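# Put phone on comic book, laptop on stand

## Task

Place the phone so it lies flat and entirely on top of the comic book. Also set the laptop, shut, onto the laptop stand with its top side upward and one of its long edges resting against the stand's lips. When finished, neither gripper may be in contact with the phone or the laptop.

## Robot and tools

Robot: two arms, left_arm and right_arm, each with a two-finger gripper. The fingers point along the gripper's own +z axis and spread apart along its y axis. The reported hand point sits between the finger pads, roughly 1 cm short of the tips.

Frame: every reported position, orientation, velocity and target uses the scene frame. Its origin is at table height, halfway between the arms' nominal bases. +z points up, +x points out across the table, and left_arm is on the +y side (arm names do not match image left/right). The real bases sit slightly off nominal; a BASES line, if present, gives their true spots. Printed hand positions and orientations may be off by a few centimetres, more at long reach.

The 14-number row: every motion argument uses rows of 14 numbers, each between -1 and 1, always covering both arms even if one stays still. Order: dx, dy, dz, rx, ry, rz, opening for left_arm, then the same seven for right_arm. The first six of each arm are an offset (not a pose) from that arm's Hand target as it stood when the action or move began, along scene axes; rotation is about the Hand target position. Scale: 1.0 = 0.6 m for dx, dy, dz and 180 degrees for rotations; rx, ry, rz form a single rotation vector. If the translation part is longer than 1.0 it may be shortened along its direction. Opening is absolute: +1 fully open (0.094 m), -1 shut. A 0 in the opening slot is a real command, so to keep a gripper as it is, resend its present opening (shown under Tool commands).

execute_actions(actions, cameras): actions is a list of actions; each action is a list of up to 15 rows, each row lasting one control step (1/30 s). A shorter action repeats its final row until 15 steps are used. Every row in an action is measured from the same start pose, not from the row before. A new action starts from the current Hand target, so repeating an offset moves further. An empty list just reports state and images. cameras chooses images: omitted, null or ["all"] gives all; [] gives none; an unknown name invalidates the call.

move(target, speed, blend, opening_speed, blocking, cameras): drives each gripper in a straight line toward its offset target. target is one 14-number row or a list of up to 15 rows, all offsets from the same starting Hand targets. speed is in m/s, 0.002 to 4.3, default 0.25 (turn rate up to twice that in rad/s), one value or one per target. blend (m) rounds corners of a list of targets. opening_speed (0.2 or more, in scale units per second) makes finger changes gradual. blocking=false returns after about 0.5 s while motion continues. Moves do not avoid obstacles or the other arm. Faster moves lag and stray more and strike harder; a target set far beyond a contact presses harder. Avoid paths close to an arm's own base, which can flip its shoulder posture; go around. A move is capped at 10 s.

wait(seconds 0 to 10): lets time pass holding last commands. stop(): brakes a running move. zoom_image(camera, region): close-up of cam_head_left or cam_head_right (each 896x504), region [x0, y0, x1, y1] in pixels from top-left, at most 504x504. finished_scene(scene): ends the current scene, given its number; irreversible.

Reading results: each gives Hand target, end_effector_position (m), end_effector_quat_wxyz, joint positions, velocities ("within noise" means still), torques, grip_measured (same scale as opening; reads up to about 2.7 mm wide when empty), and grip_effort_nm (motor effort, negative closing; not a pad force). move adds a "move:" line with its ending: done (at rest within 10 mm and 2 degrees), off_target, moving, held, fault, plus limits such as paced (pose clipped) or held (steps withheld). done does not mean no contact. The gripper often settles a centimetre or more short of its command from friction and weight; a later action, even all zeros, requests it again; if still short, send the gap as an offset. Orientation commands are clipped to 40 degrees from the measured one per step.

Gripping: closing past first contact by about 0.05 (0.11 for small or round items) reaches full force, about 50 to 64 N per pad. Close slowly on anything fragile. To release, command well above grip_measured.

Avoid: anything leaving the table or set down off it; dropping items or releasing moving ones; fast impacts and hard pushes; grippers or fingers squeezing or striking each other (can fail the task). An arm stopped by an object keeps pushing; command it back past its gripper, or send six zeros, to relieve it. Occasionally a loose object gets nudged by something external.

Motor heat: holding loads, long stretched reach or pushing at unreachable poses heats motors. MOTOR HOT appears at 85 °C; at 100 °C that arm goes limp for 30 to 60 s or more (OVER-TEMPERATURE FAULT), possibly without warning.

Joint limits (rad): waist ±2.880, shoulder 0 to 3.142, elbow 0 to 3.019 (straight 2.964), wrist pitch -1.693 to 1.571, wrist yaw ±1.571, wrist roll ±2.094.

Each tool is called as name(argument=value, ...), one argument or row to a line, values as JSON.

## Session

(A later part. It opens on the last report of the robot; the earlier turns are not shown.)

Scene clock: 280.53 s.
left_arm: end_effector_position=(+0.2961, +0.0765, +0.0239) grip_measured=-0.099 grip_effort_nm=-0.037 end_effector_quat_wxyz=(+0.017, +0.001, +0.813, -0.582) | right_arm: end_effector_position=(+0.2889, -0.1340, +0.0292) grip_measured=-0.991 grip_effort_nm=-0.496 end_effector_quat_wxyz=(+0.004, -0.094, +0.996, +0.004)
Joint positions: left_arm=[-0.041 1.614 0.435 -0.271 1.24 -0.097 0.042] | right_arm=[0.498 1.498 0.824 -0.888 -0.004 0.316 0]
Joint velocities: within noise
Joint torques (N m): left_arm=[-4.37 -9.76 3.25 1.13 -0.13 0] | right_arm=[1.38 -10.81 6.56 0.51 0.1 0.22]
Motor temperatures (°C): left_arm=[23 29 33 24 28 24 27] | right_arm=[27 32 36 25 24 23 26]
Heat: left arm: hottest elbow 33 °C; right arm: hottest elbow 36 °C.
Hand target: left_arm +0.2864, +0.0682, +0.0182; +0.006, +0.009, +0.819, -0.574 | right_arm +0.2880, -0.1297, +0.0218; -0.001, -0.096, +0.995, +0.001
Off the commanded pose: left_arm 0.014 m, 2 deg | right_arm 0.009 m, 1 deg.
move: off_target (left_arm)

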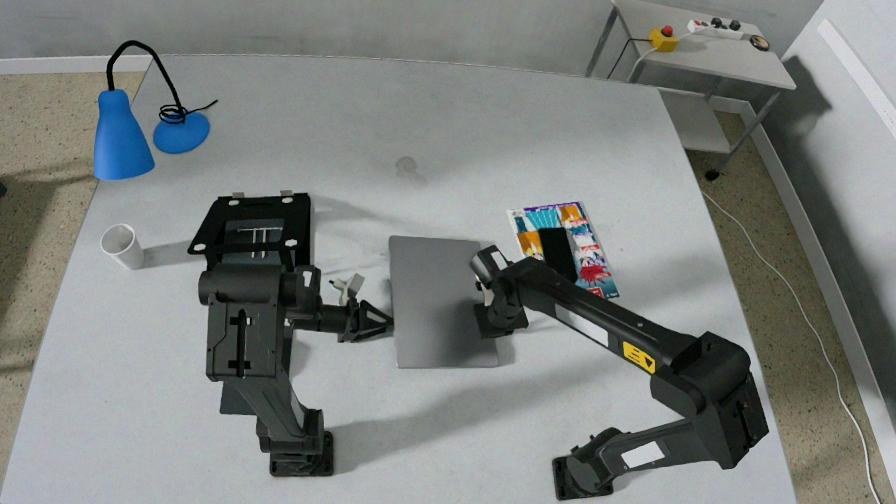

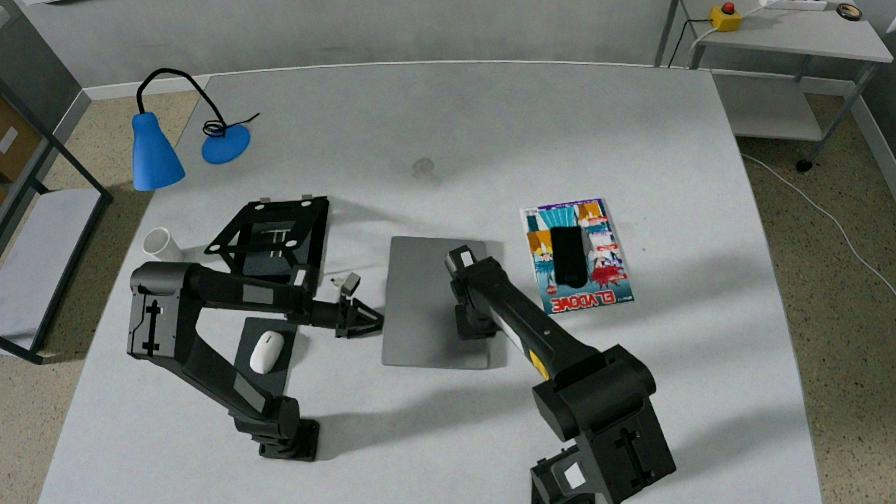

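move(
  target=[0,-0.07,0,0,0,0,-0.1,0,0,0,0,0,0,-1],
  speed=0.06,
)

zoom_image(
  camera="cam_head_left",
  region=[300, 250, 520, 400],
)

zoom_image(
  camera="cam_head_right",
  region=[340, 270, 440, 370],
)

Scene clock: 284.87 s.
left_arm: end_effector_position=(+0.2994, +0.0448, +0.0250) grip_measured=-0.101 grip_effort_nm=0.061 end_effector_quat_wxyz=(+0.027, -0.009, +0.815, -0.579) | right_arm: end_effector_position=(+0.2912, -0.1378, +0.0299) grip_measured=-0.991 grip_effort_nm=-0.491 end_effector_quat_wxyz=(+0.010, -0.094, +0.996, -0.007)
Joint positions: left_arm=[-0.164 1.601 0.363 0.171 1.187 -0.502 0.042] | right_arm=[0.498 1.496 0.824 -0.888 0.022 0.316 0]
Joint velocities: within noise
Joint torques (N m): left_arm=[-6.48 -7.65 4.05 1.61 -0.1 -0.11] | right_arm=[1.26 -10.58 6.61 0.51 -0.76 0.22]
Motor temperatures (°C): left_arm=[23 28 33 24 27 24 27] | right_arm=[27 32 36 25 24 23 26]
Heat: left arm: hottest elbow 33 °C; right arm: hottest elbow 36 °C.
Hand target: left_arm +0.2863, +0.0262, +0.0181; +0.006, +0.008, +0.819, -0.574 | right_arm +0.2879, -0.1297, +0.0218; -0.001, -0.096, +0.995, +0.001
Off the commanded pose: left_arm 0.024 m, 3 deg | right_arm 0.012 m, 2 deg.
move: off_target (left_arm, right_arm)

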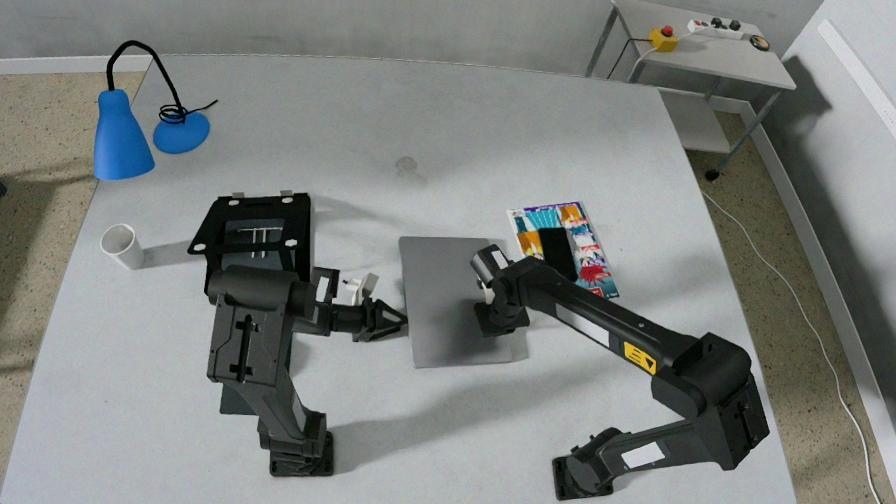

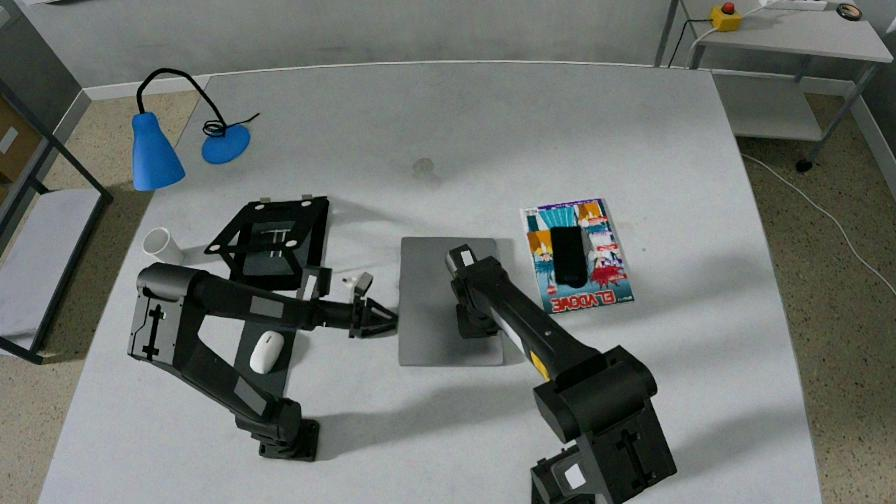

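Scaled by 2.291.

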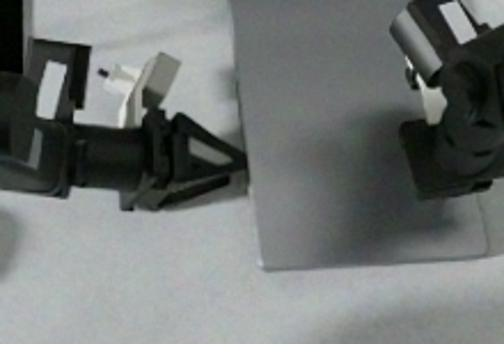

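Scaled by 5.040.

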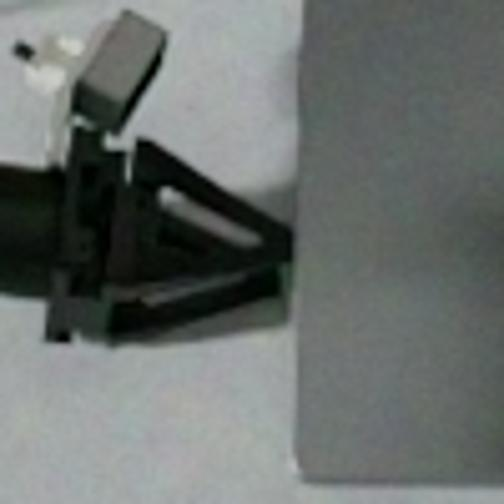

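move(
  target=[0,-0.03,0.08,0,0,0,-0.1,0,0,0,0,0,0,-1],
  speed=0.05,
)

zoom_image(
  camera="cam_head_left",
  region=[360, 230, 540, 390],
)

zoom_image(
  camera="cam_head_right",
  region=[340, 230, 520, 390],
)

Scene clock: 298.00 s.
left_arm: end_effector_position=(+0.2851, +0.0158, +0.0494) grip_measured=-0.101 grip_effort_nm=0.061 end_effector_quat_wxyz=(-0.001, -0.011, +0.826, -0.563) | right_arm: end_effector_position=(+0.2907, -0.1362, +0.0305) grip_measured=-0.991 grip_effort_nm=-0.486 end_effector_quat_wxyz=(+0.009, -0.094, +0.996, -0.003)
Joint positions: left_arm=[-0.286 1.46 0.357 0.127 1.114 -0.66 0.042] | right_arm=[0.498 1.494 0.824 -0.887 0.012 0.316 0]
Joint velocities: within noise
Joint torques (N m): left_arm=[-2.26 -11.87 6.56 1.13 1.09 -0.01] | right_arm=[1.26 -10.58 6.63 0.5 -0.45 0.22]
Motor temperatures (°C): left_arm=[23 28 32 24 27 24 27] | right_arm=[27 32 35 25 24 23 26]
Heat: left arm: hottest elbow 32 °C; right arm: hottest elbow 35 °C.
Hand target: left_arm +0.2862, +0.0082, +0.0661; +0.006, +0.009, +0.819, -0.574 | right_arm +0.2879, -0.1298, +0.0218; -0.001, -0.096, +0.995, +0.001
Off the commanded pose: left_arm 0.018 m, 3 deg | right_arm 0.011 m, 1 deg.
move: off_target (left_arm, right_arm)

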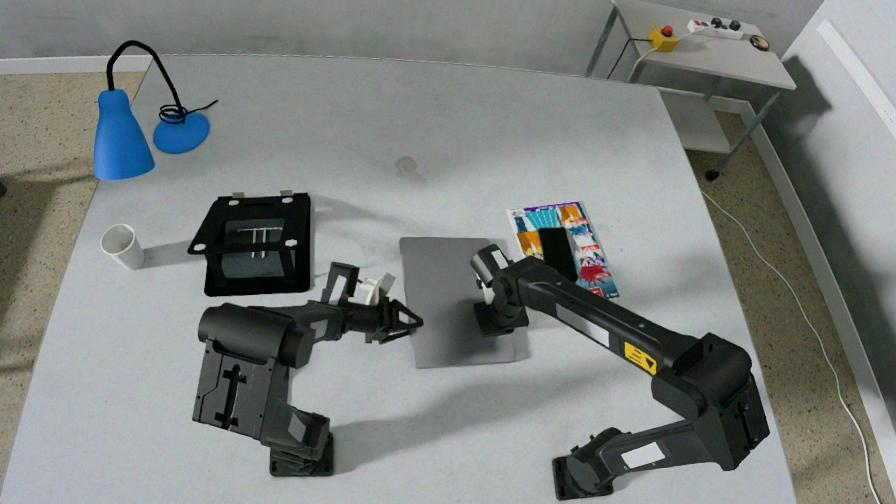

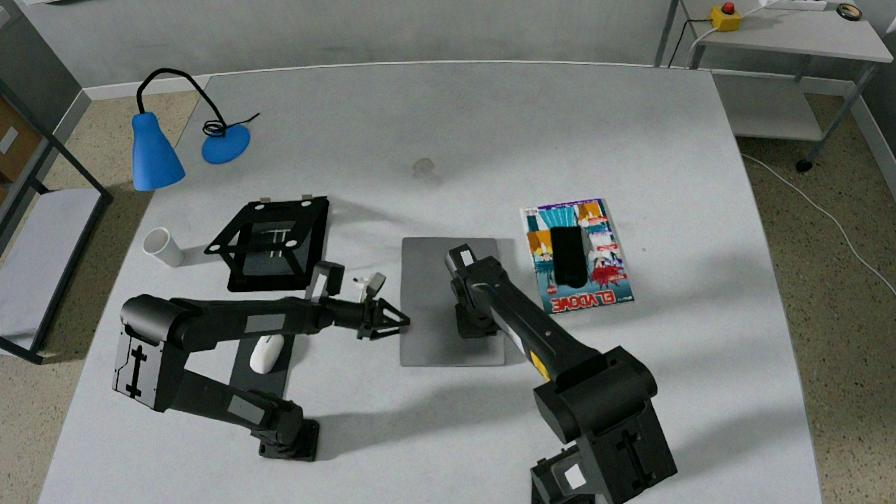

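Scaled by 2.800.

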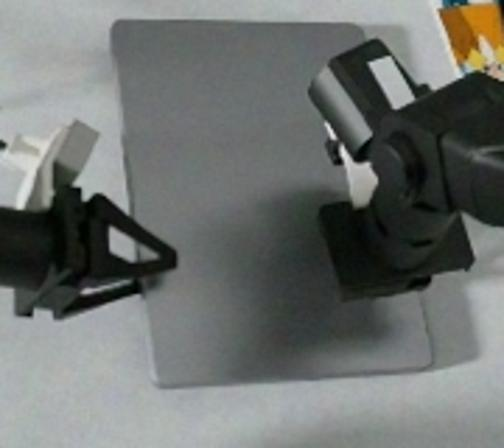

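Scaled by 2.800.

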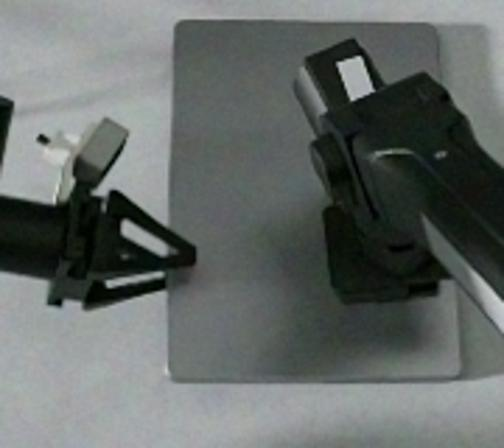

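move(
  target=[0,0,0,0,0,0,-0.9,0,0,0,0,0,0,-1],
  speed=0.05,
  opening_speed=0.25,
)

zoom_image(
  camera="cam_head_left",
  region=[360, 230, 540, 390],
)

zoom_image(
  camera="cam_head_right",
  region=[340, 230, 520, 390],
)

Scene clock: 305.27 s.
left_arm: end_effector_position=(+0.2848, +0.0175, +0.0455) grip_measured=-0.638 grip_effort_nm=-1.004 end_effector_quat_wxyz=(-0.002, -0.018, +0.831, -0.555) | right_arm: end_effector_position=(+0.2912, -0.1367, +0.0316) grip_measured=-0.991 grip_effort_nm=-0.491 end_effector_quat_wxyz=(+0.011, -0.094, +0.996, -0.004)
Joint positions: left_arm=[-0.286 1.46 0.356 0.114 1.095 -0.661 0.017] | right_arm=[0.498 1.491 0.824 -0.888 0.016 0.316 0]
Joint velocities: within noise
Joint torques (N m): left_arm=[-2.37 -12.28 6.67 1.26 1.89 -0.03] | right_arm=[1.26 -10.23 6.6 0.51 -0.57 0.22]
Motor temperatures (°C): left_arm=[23 28 32 24 29 24 27] | right_arm=[27 32 35 25 24 23 26]
Heat: left arm: hottest elbow 32 °C; right arm: hottest elbow 35 °C.
Hand target: left_arm +0.2863, +0.0082, +0.0661; +0.006, +0.008, +0.819, -0.574 | right_arm +0.2880, -0.1297, +0.0218; -0.001, -0.096, +0.995, +0.001
Off the commanded pose: left_arm 0.023 m, 4 deg | right_arm 0.012 m, 1 deg.
move: off_target (left_arm, right_arm)

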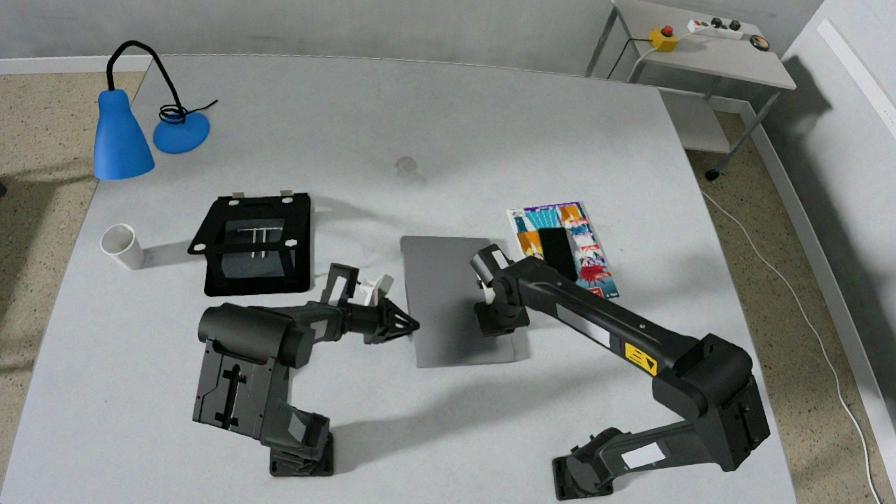

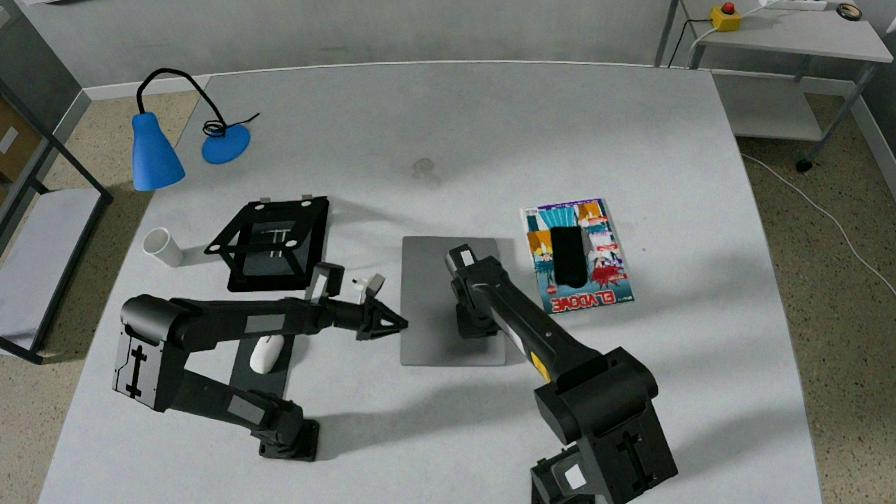

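Scaled by 2.800.

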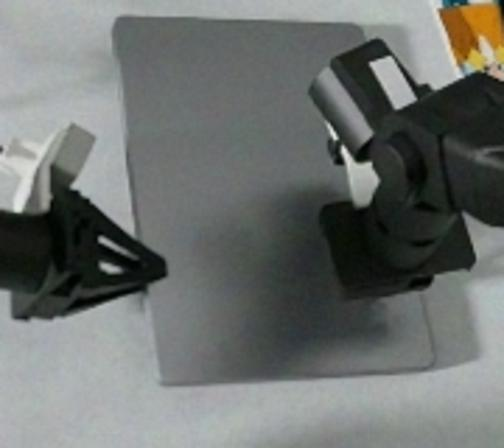

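Scaled by 2.800.

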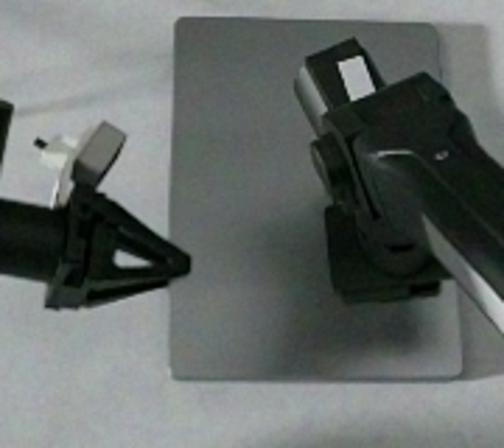

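move(
  target=[
    [0,0,0.04,0,0,0,-0.9,0,0,0,0,0,0,-1],
    [0,0,0.04,0,0,0,-0.45,0,0,0,0,0,0,-1],
    [0,-0.08,0.03,0,0,0,-0.45,0,0,0,0,0,0,-1],
  ],
  speed=0.06,
  opening_speed=0.3,
)

zoom_image(
  camera="cam_head_left",
  region=[360, 230, 540, 390],
)

zoom_image(
  camera="cam_head_right",
  region=[340, 230, 520, 390],
)

Scene clock: 313.70 s.
left_arm: end_effector_position=(+0.2814, -0.0182, +0.0615) grip_measured=-0.450 grip_effort_nm=0.042 end_effector_quat_wxyz=(-0.008, -0.029, +0.833, -0.552) | right_arm: end_effector_position=(+0.2905, -0.1375, +0.0350) grip_measured=-0.991 grip_effort_nm=-0.486 end_effector_quat_wxyz=(+0.012, -0.094, +0.996, -0.004)
Joint positions: left_arm=[-0.42 1.413 0.356 0.244 1.004 -0.892 0.026] | right_arm=[0.498 1.48 0.824 -0.896 0.018 0.316 0]
Joint velocities: within noise
Joint torques (N m): left_arm=[-5.07 -10.05 8.95 3.26 1.05 -0.14] | right_arm=[1.32 -9.35 6.64 0.8 -0.64 0.22]
Motor temperatures (°C): left_arm=[23 28 32 24 30 24 27] | right_arm=[27 32 35 25 24 23 26]
Heat: left arm: hottest elbow 32 °C; right arm: hottest elbow 35 °C.
Hand target: left_arm +0.2863, -0.0398, +0.0842; +0.006, +0.009, +0.819, -0.574 | right_arm +0.2880, -0.1297, +0.0218; +0.000, -0.096, +0.995, +0.001
Off the commanded pose: left_arm 0.032 m, 5 deg | right_arm 0.016 m, 2 deg.
move: off_target (left_arm, right_arm); target 2's new opening was sent with left_arm's hand 0.033 m and 5 deg from that target

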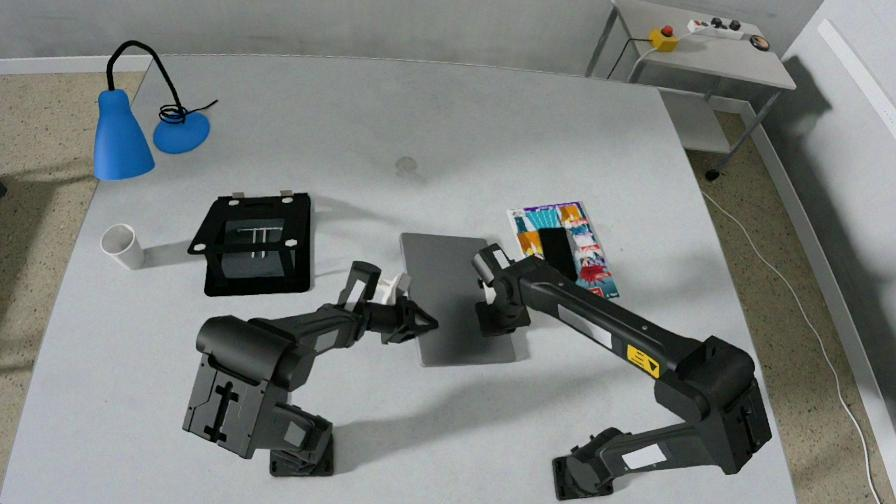

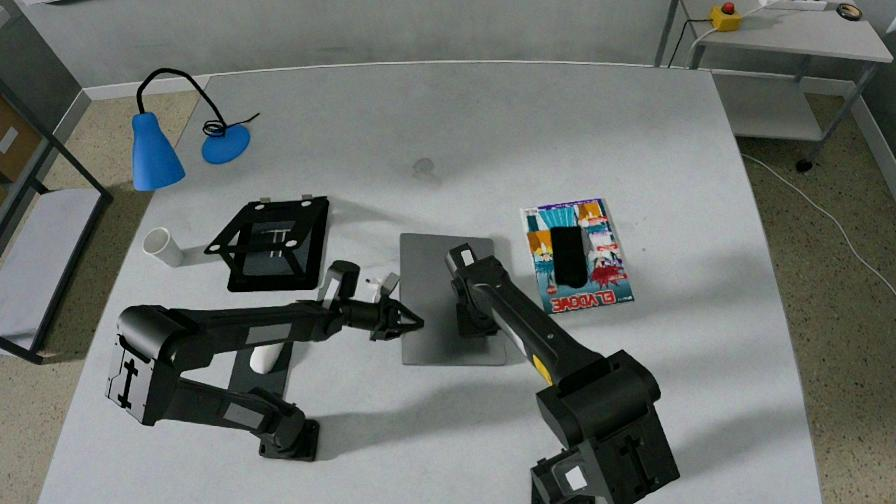

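Scaled by 2.800.

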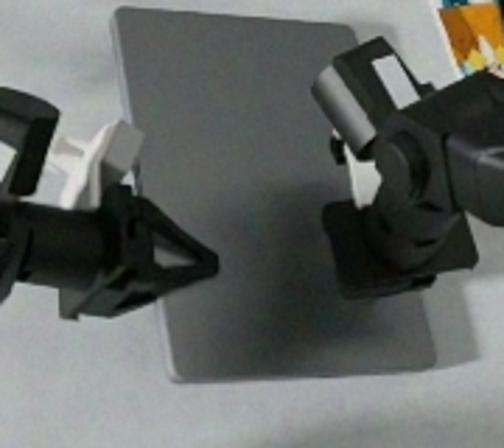

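Scaled by 2.800.

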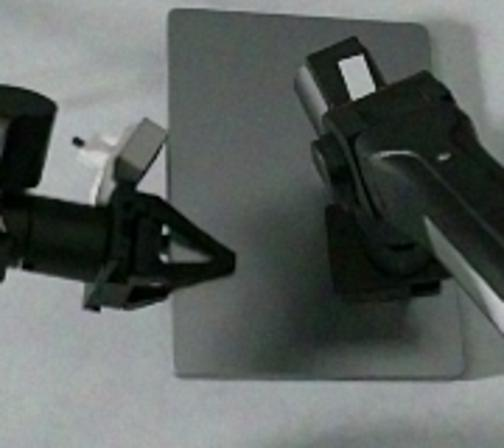

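move(
  target=[
    [0,0.03,0.0,0,0,0,-0.45,0,-0.06,0,0,0,0,-1],
    [0,0.03,0.0,0,0,0,-1,0,-0.06,0.0,0,0,0,-1],
    [0,0.03,0.0,0,0,0,-1,0,-0.08,0.25,0,0,0,-1],
  ],
  speed=0.15,
  opening_speed=0.3,
)

move(
  target=[0,0.0,0.12,0,0,0,-1,-0.2,-0.1,0.1,0,0,0,-1],
  speed=0.1,
)

zoom_image(
  camera="cam_head_left",
  region=[360, 230, 540, 390],
)

zoom_image(
  camera="cam_head_right",
  region=[340, 230, 520, 390],
)

Scene clock: 322.03 s.
left_arm: end_effector_position=(+0.2750, -0.0187, +0.0657) grip_measured=-0.620 grip_effort_nm=-1.004 end_effector_quat_wxyz=(-0.016, -0.010, +0.827, -0.562) | right_arm: end_effector_position=(+0.2692, -0.1808, +0.1490) grip_measured=-0.991 grip_effort_nm=-0.491 end_effector_quat_wxyz=(-0.026, -0.099, +0.995, -0.007)
Joint positions: left_arm=[-0.418 1.408 0.356 0.225 1.046 -0.856 0.018] | right_arm=[0.402 1.27 0.956 -1.311 -0.003 0.209 0]
Joint velocities: within noise
Joint torques (N m): left_arm=[-0.73 -10.7 8.44 1.14 0.93 0.12] | right_arm=[-0.32 -11.28 11.93 -0.31 0.09 0.12]
Motor temperatures (°C): left_arm=[23 28 32 24 30 24 27] | right_arm=[27 32 35 25 24 23 26]
Heat: left arm: hottest elbow 32 °C; right arm: hottest elbow 35 °C.
Hand target: left_arm +0.2863, -0.0218, +0.0842; +0.006, +0.009, +0.819, -0.574 | right_arm +0.2879, -0.1778, +0.1718; -0.001, -0.096, +0.995, +0.001
Off the commanded pose: left_arm 0.022 m, 4 deg | right_arm 0.030 m, 3 deg.
move: off_target (left_arm, right_arm); target 2's new opening was sent with left_arm's hand 0.024 m and 4 deg from that target

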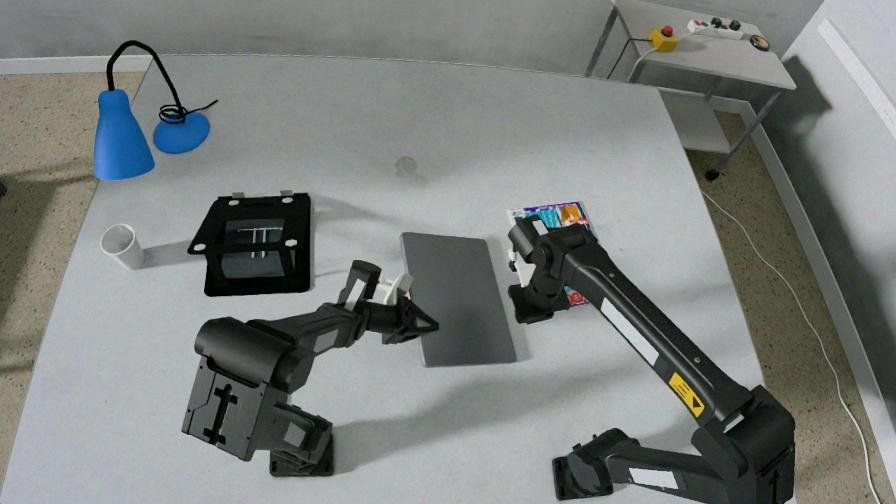

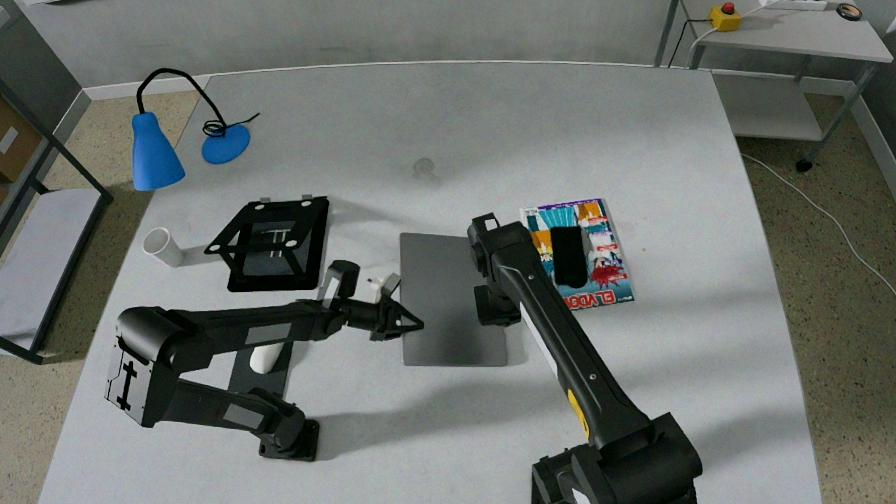

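Scene clock: 324.20 s.
left_arm: end_effector_position=(+0.2480, -0.0058, +0.0979) grip_measured=-0.633 grip_effort_nm=-1.004 end_effector_quat_wxyz=(-0.046, -0.035, +0.841, -0.539) | right_arm: end_effector_position=(+0.1730, -0.2327, +0.2358) grip_measured=-0.991 grip_effort_nm=-0.491 end_effector_quat_wxyz=(+0.007, -0.099, +0.995, +0.004)
Joint positions: left_arm=[-0.418 1.165 0.356 -0.124 1.027 -0.842 0.017] | right_arm=[0.358 0.873 0.918 -1.6 -0.003 0.165 0]
Joint velocities: within noise
Joint torques (N m): left_arm=[-0.62 -10.64 17.48 1.42 1.72 0.09] | right_arm=[-0.32 -5.13 7.38 -0.18 0.07 0.06]
Motor temperatures (°C): left_arm=[23 28 32 24 30 24 27] | right_arm=[27 32 35 25 24 23 26]
Heat: left arm: hottest elbow 32 °C; right arm: hottest elbow 35 °C.
Hand target: left_arm +0.2864, -0.0218, +0.1562; +0.006, +0.009, +0.819, -0.574 | right_arm +0.1680, -0.2377, +0.2318; +0.000, -0.096, +0.995, +0.001
Off the commanded pose: left_arm 0.072 m, 9 deg | right_arm 0.008 m, 1 deg.
move: off_target (left_arm)

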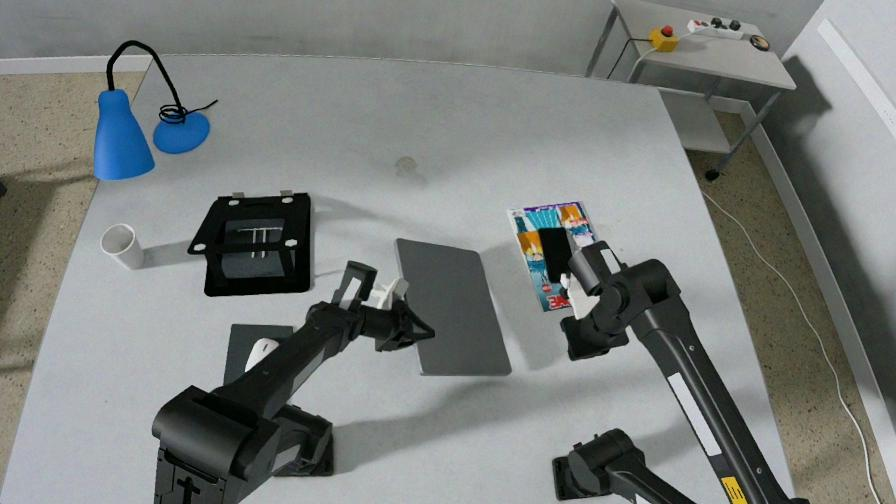

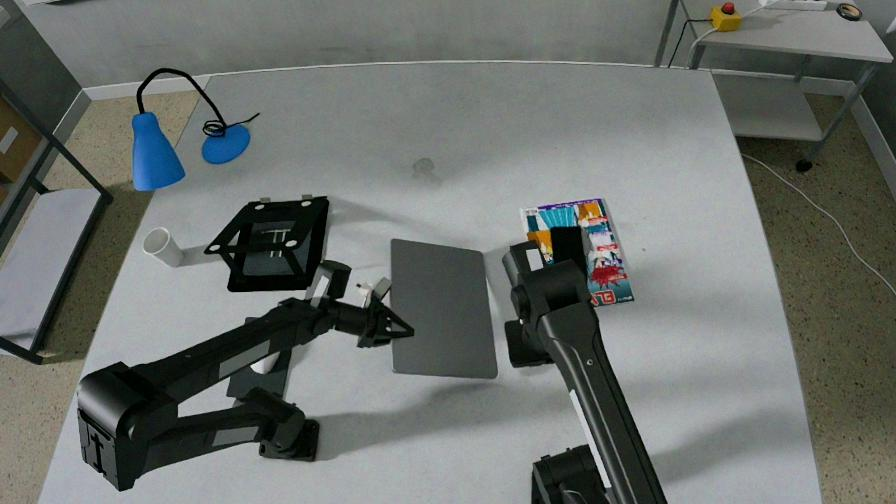

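Scaled by 2.800.

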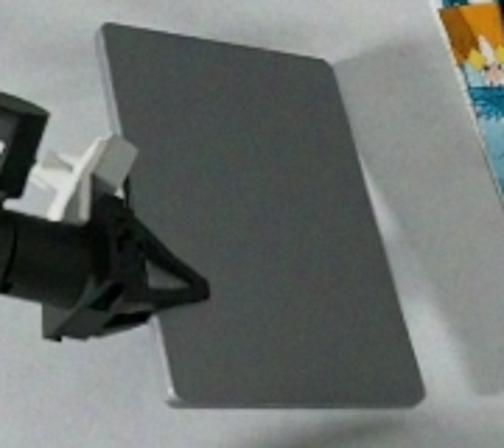

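Scaled by 2.800.

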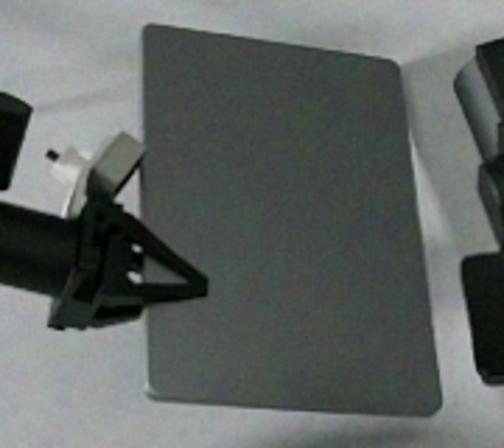

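move(
  target=[
    [0,0.08,0.2,0,0,0,-1,-0.05,-0.15,0.0,0,0,0,-1],
    [-0.02,0.45,0.3,0,0,0.3,-1,-0.05,-0.15,0.0,0,0,0,-1],
    [0.0,0.62,0.3,0,0,0.5,-1,-0.05,-0.15,0,0,0,0,-1],
  ],
  speed=0.2,
  blend=0.02,
)

zoom_image(
  camera="cam_head_left",
  region=[160, 130, 480, 390],
)

zoom_image(
  camera="cam_head_right",
  region=[160, 130, 480, 390],
)

Scene clock: 342.37 s.
left_arm: end_effector_position=(+0.2742, +0.3322, +0.2568) grip_measured=-0.635 grip_effort_nm=-1.009 end_effector_quat_wxyz=(-0.315, +0.628, -0.583, +0.407) | right_arm: end_effector_position=(+0.1441, -0.3263, +0.2356) grip_measured=-0.991 grip_effort_nm=-0.491 end_effector_quat_wxyz=(+0.006, -0.099, +0.995, -0.001)
Joint positions: left_arm=[0.814 0.418 0.524 -0.835 0.788 -1.171 0.017] | right_arm=[-0.101 0.75 0.863 -1.671 0 -0.294 0]
Joint velocities: within noise
Joint torques (N m): left_arm=[-0.38 -3.25 21.72 4.21 0.5 0.08] | right_arm=[-0.38 -3.02 7.39 -0.17 -0.06 0.09]
Motor temperatures (°C): left_arm=[23 27 36 24 32 24 28] | right_arm=[27 32 35 25 24 23 26]
Heat: left arm: hottest elbow 36 °C; right arm: hottest elbow 35 °C.
Hand target: left_arm +0.2864, +0.3502, +0.3360; -0.410, +0.573, -0.585, +0.402 | right_arm +0.1380, -0.3277, +0.2318; +0.000, -0.096, +0.995, +0.001
Off the commanded pose: left_arm 0.082 m, 13 deg | right_arm 0.007 m, 1 deg.
move: off_target (left_arm)

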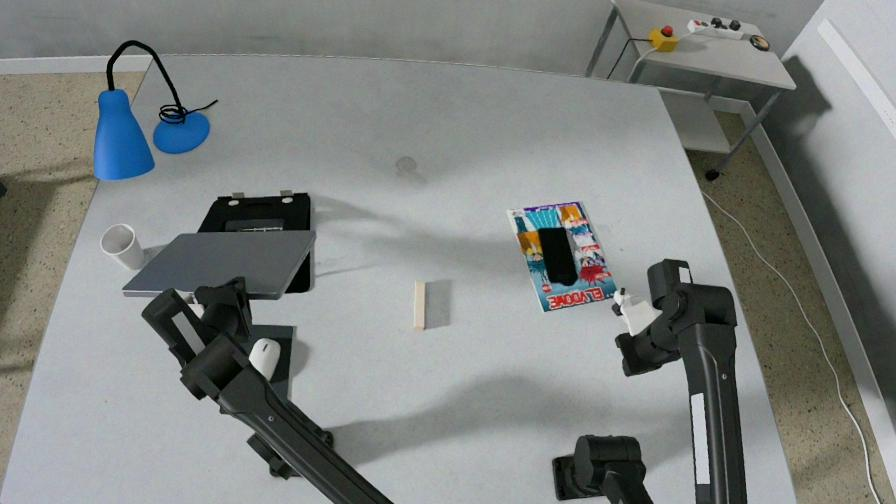

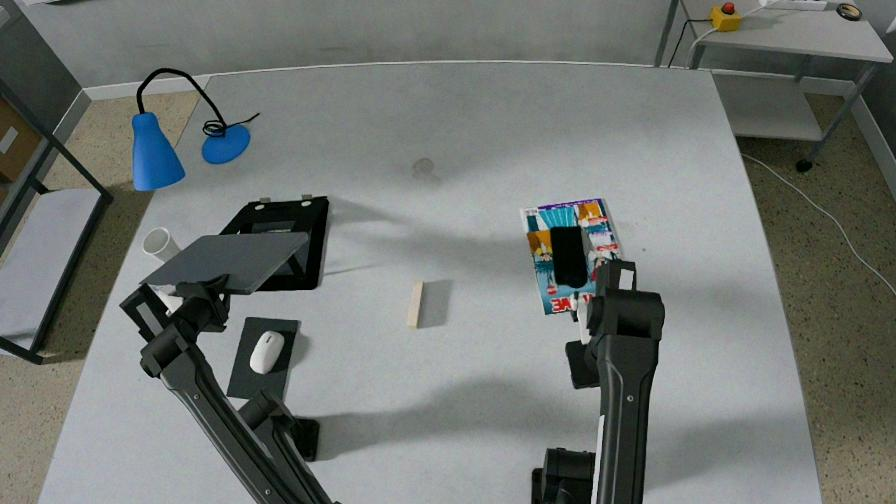

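Scaled by 1.575.

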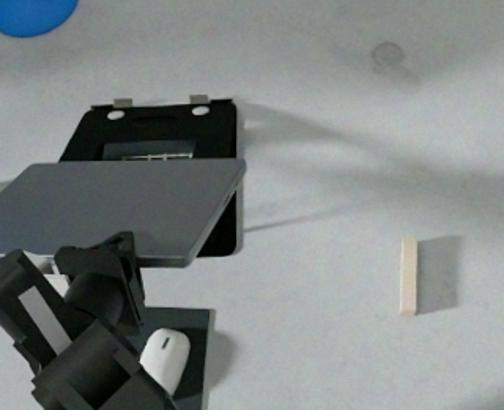

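Scaled by 1.575.

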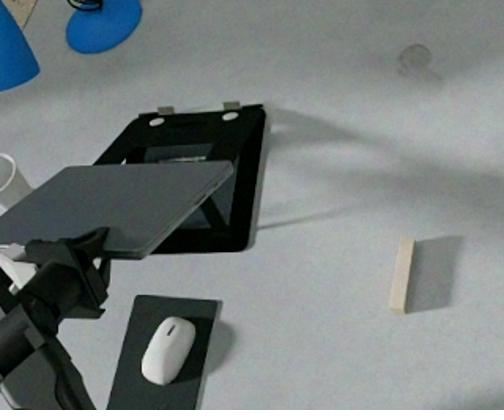

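move(
  target=[0.24,0.02,-0.03,0.042,0,0,-1,0,0,0.0,0,0,0,-1],
  speed=0.12,
)

zoom_image(
  camera="cam_head_left",
  region=[130, 150, 340, 320],
)

zoom_image(
  camera="cam_head_right",
  region=[140, 150, 350, 320],
)

Scene clock: 352.37 s.
left_arm: end_effector_position=(+0.3805, +0.3459, +0.2040) grip_measured=-0.635 grip_effort_nm=-1.004 end_effector_quat_wxyz=(-0.329, +0.631, -0.621, +0.330) | right_arm: end_effector_position=(+0.1440, -0.3264, +0.2356) grip_measured=-0.991 grip_effort_nm=-0.486 end_effector_quat_wxyz=(+0.006, -0.099, +0.995, -0.001)
Joint positions: left_arm=[0.43 0.795 0.524 -0.382 0.369 -1.312 0.017] | right_arm=[-0.101 0.75 0.863 -1.671 0 -0.294 0]
Joint velocities: within noise
Joint torques (N m): left_arm=[-2.55 -8.29 24.25 5.23 0.08 0.51] | right_arm=[-0.44 -2.96 7.38 -0.16 -0.05 0.09]
Motor temperatures (°C): left_arm=[23 27 38 24 31 24 28] | right_arm=[27 32 35 25 24 23 26]
Heat: left arm: hottest elbow 38 °C; right arm: hottest elbow 35 °C.
Hand target: left_arm +0.4304, +0.3623, +0.3181; -0.447, +0.545, -0.610, +0.362 | right_arm +0.1380, -0.3278, +0.2318; +0.000, -0.096, +0.995, +0.001
Off the commanded pose: left_arm 0.126 m, 17 deg | right_arm 0.007 m, 1 deg.
move: off_target (left_arm)

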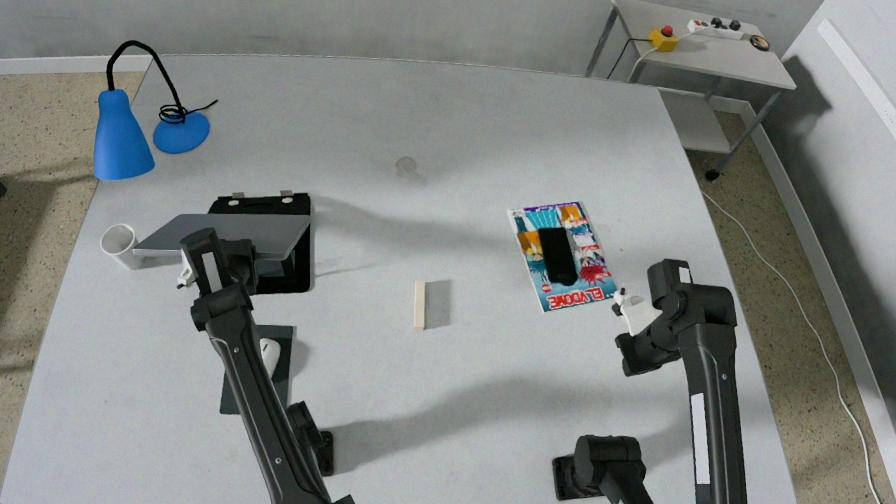

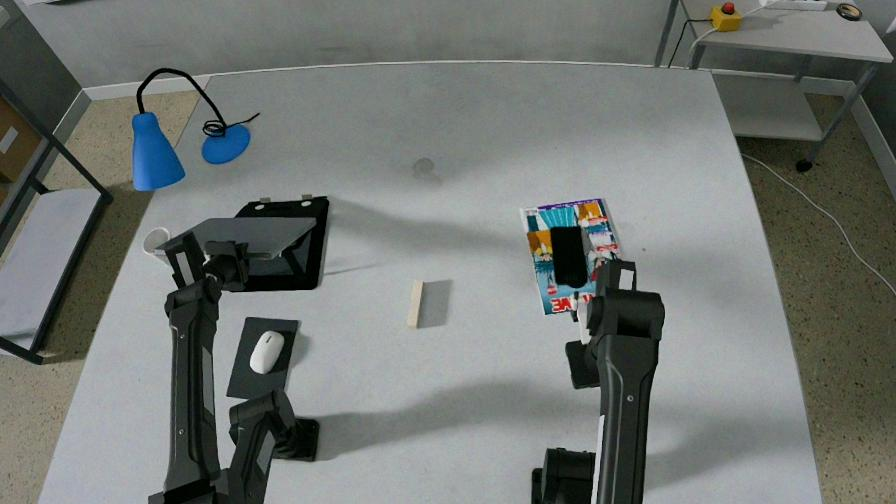

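Scaled by 2.400.

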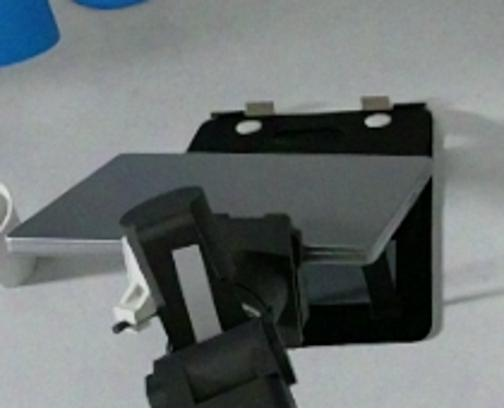

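Scaled by 2.400.

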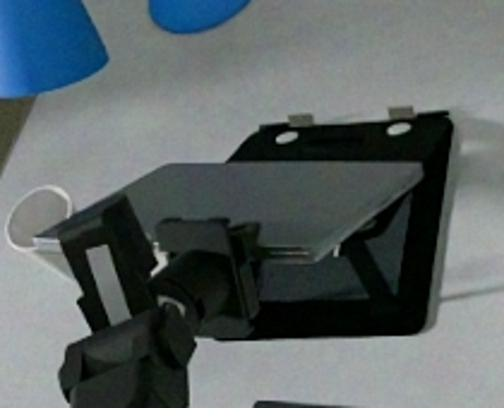

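move(
  target=[0.14,-0.015,-0.1,0,-0.02,0,-1,0,0,0.0,0,0,0,-1],
  speed=0.08,
)

zoom_image(
  camera="cam_head_left",
  region=[130, 150, 340, 320],
)

zoom_image(
  camera="cam_head_right",
  region=[140, 150, 350, 320],
)

Scene clock: 361.37 s.
left_arm: end_effector_position=(+0.4602, +0.3428, +0.1520) grip_measured=-0.635 grip_effort_nm=-1.004 end_effector_quat_wxyz=(-0.350, +0.626, -0.610, +0.338) | right_arm: end_effector_position=(+0.1440, -0.3264, +0.2356) grip_measured=-0.991 grip_effort_nm=-0.491 end_effector_quat_wxyz=(+0.006, -0.099, +0.995, -0.001)
Joint positions: left_arm=[0.298 1.138 0.524 0.039 0.25 -1.406 0.017] | right_arm=[-0.101 0.75 0.863 -1.671 0 -0.294 0]
Joint velocities: within noise
Joint torques (N m): left_arm=[-2.2 -12.28 19.7 5.86 -0.16 0.81] | right_arm=[-0.38 -3.02 7.39 -0.16 -0.06 0.09]
Motor temperatures (°C): left_arm=[23 27 39 25 30 24 28] | right_arm=[27 31 36 25 24 23 26]
Heat: left arm: hottest elbow 39 °C; right arm: hottest elbow 36 °C.
Hand target: left_arm +0.5144, +0.3532, +0.2582; -0.466, +0.533, -0.596, +0.380 | right_arm +0.1380, -0.3278, +0.2318; +0.000, -0.096, +0.995, +0.001
Off the commanded pose: left_arm 0.120 m, 18 deg | right_arm 0.007 m, 1 deg.
move: off_target (left_arm)

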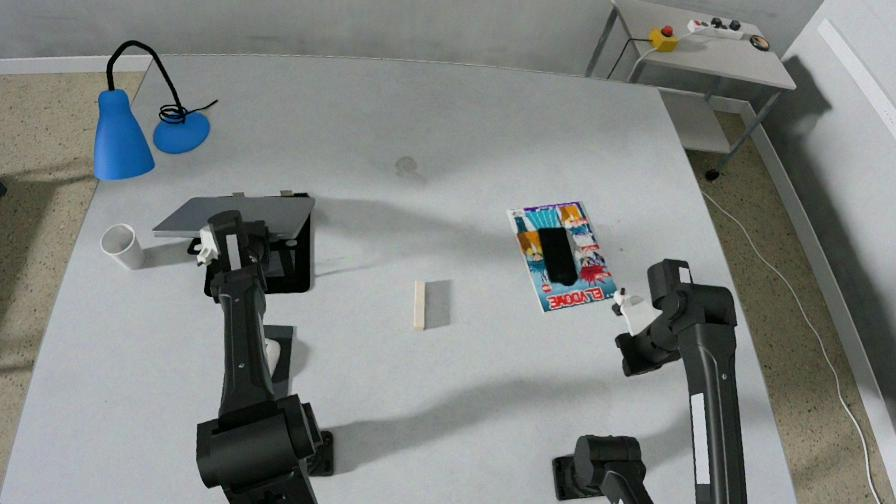

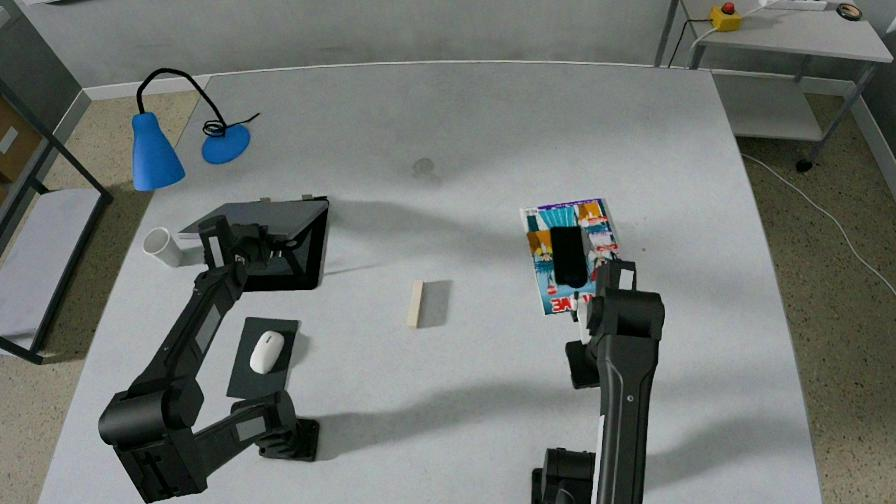

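Scaled by 2.400.

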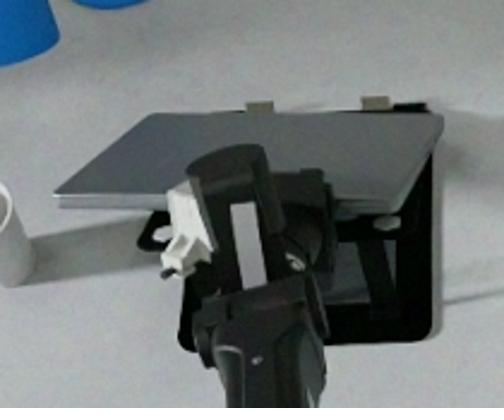

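Scaled by 2.400.

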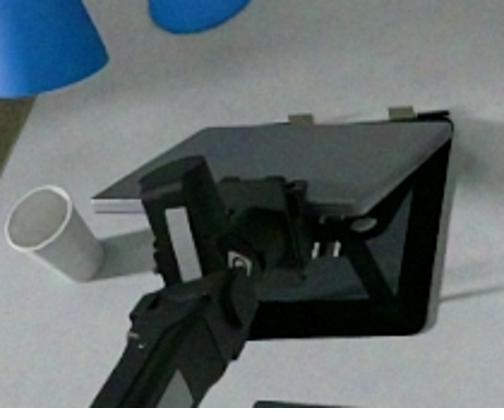

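move(
  target=[0.02,-0.03,-0.07,0,-0.01,0.014,-1,0,0,0.0,0,0,0,-1],
  speed=0.06,
)

zoom_image(
  camera="cam_head_left",
  region=[130, 150, 340, 320],
)

zoom_image(
  camera="cam_head_right",
  region=[140, 150, 350, 320],
)

Scene clock: 367.03 s.
left_arm: end_effector_position=(+0.4927, +0.3357, +0.1531) grip_measured=-0.635 grip_effort_nm=-1.009 end_effector_quat_wxyz=(-0.402, +0.616, -0.580, +0.351) | right_arm: end_effector_position=(+0.1440, -0.3264, +0.2356) grip_measured=-0.991 grip_effort_nm=-0.486 end_effector_quat_wxyz=(+0.006, -0.099, +0.995, -0.001)
Joint positions: left_arm=[0.221 1.239 0.522 0.266 0.137 -1.466 0.017] | right_arm=[-0.101 0.75 0.863 -1.671 0 -0.294 0]
Joint velocities: within noise
Joint torques (N m): left_arm=[-3.25 -10.75 14.39 6.15 -0.4 0.9] | right_arm=[-0.38 -3.02 7.41 -0.17 -0.05 0.09]
Motor temperatures (°C): left_arm=[23 27 40 25 29 24 28] | right_arm=[27 31 36 25 24 23 26]
Heat: left arm: hottest elbow 40 °C; right arm: hottest elbow 36 °C.
Hand target: left_arm +0.5265, +0.3352, +0.2164; -0.484, +0.540, -0.577, +0.378 | right_arm +0.1380, -0.3278, +0.2318; +0.000, -0.096, +0.995, +0.001
Off the commanded pose: left_arm 0.072 m, 13 deg | right_arm 0.007 m, 1 deg.
move: off_target (left_arm)

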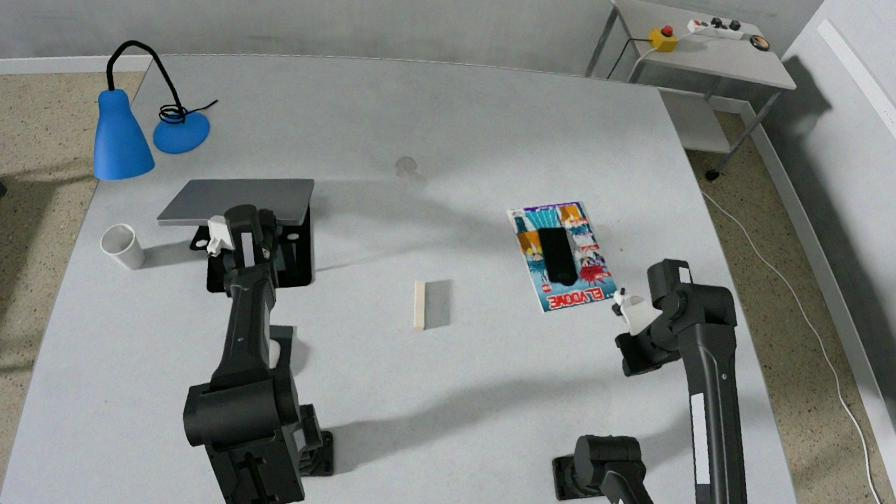

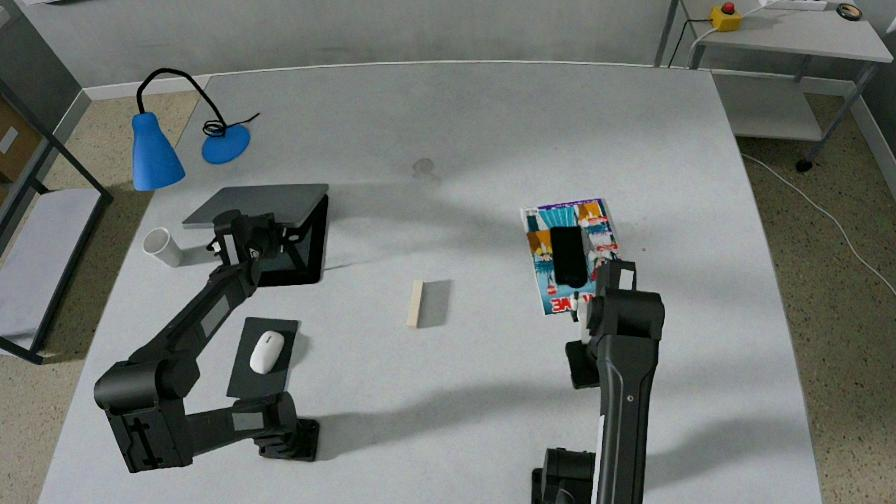

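Scaled by 2.400.

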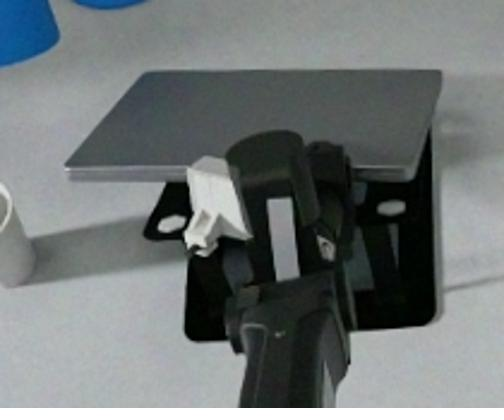

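Scaled by 2.400.

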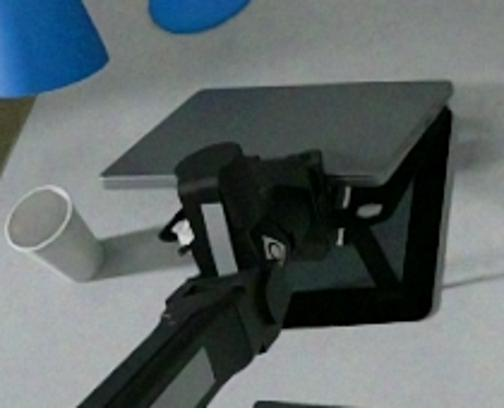

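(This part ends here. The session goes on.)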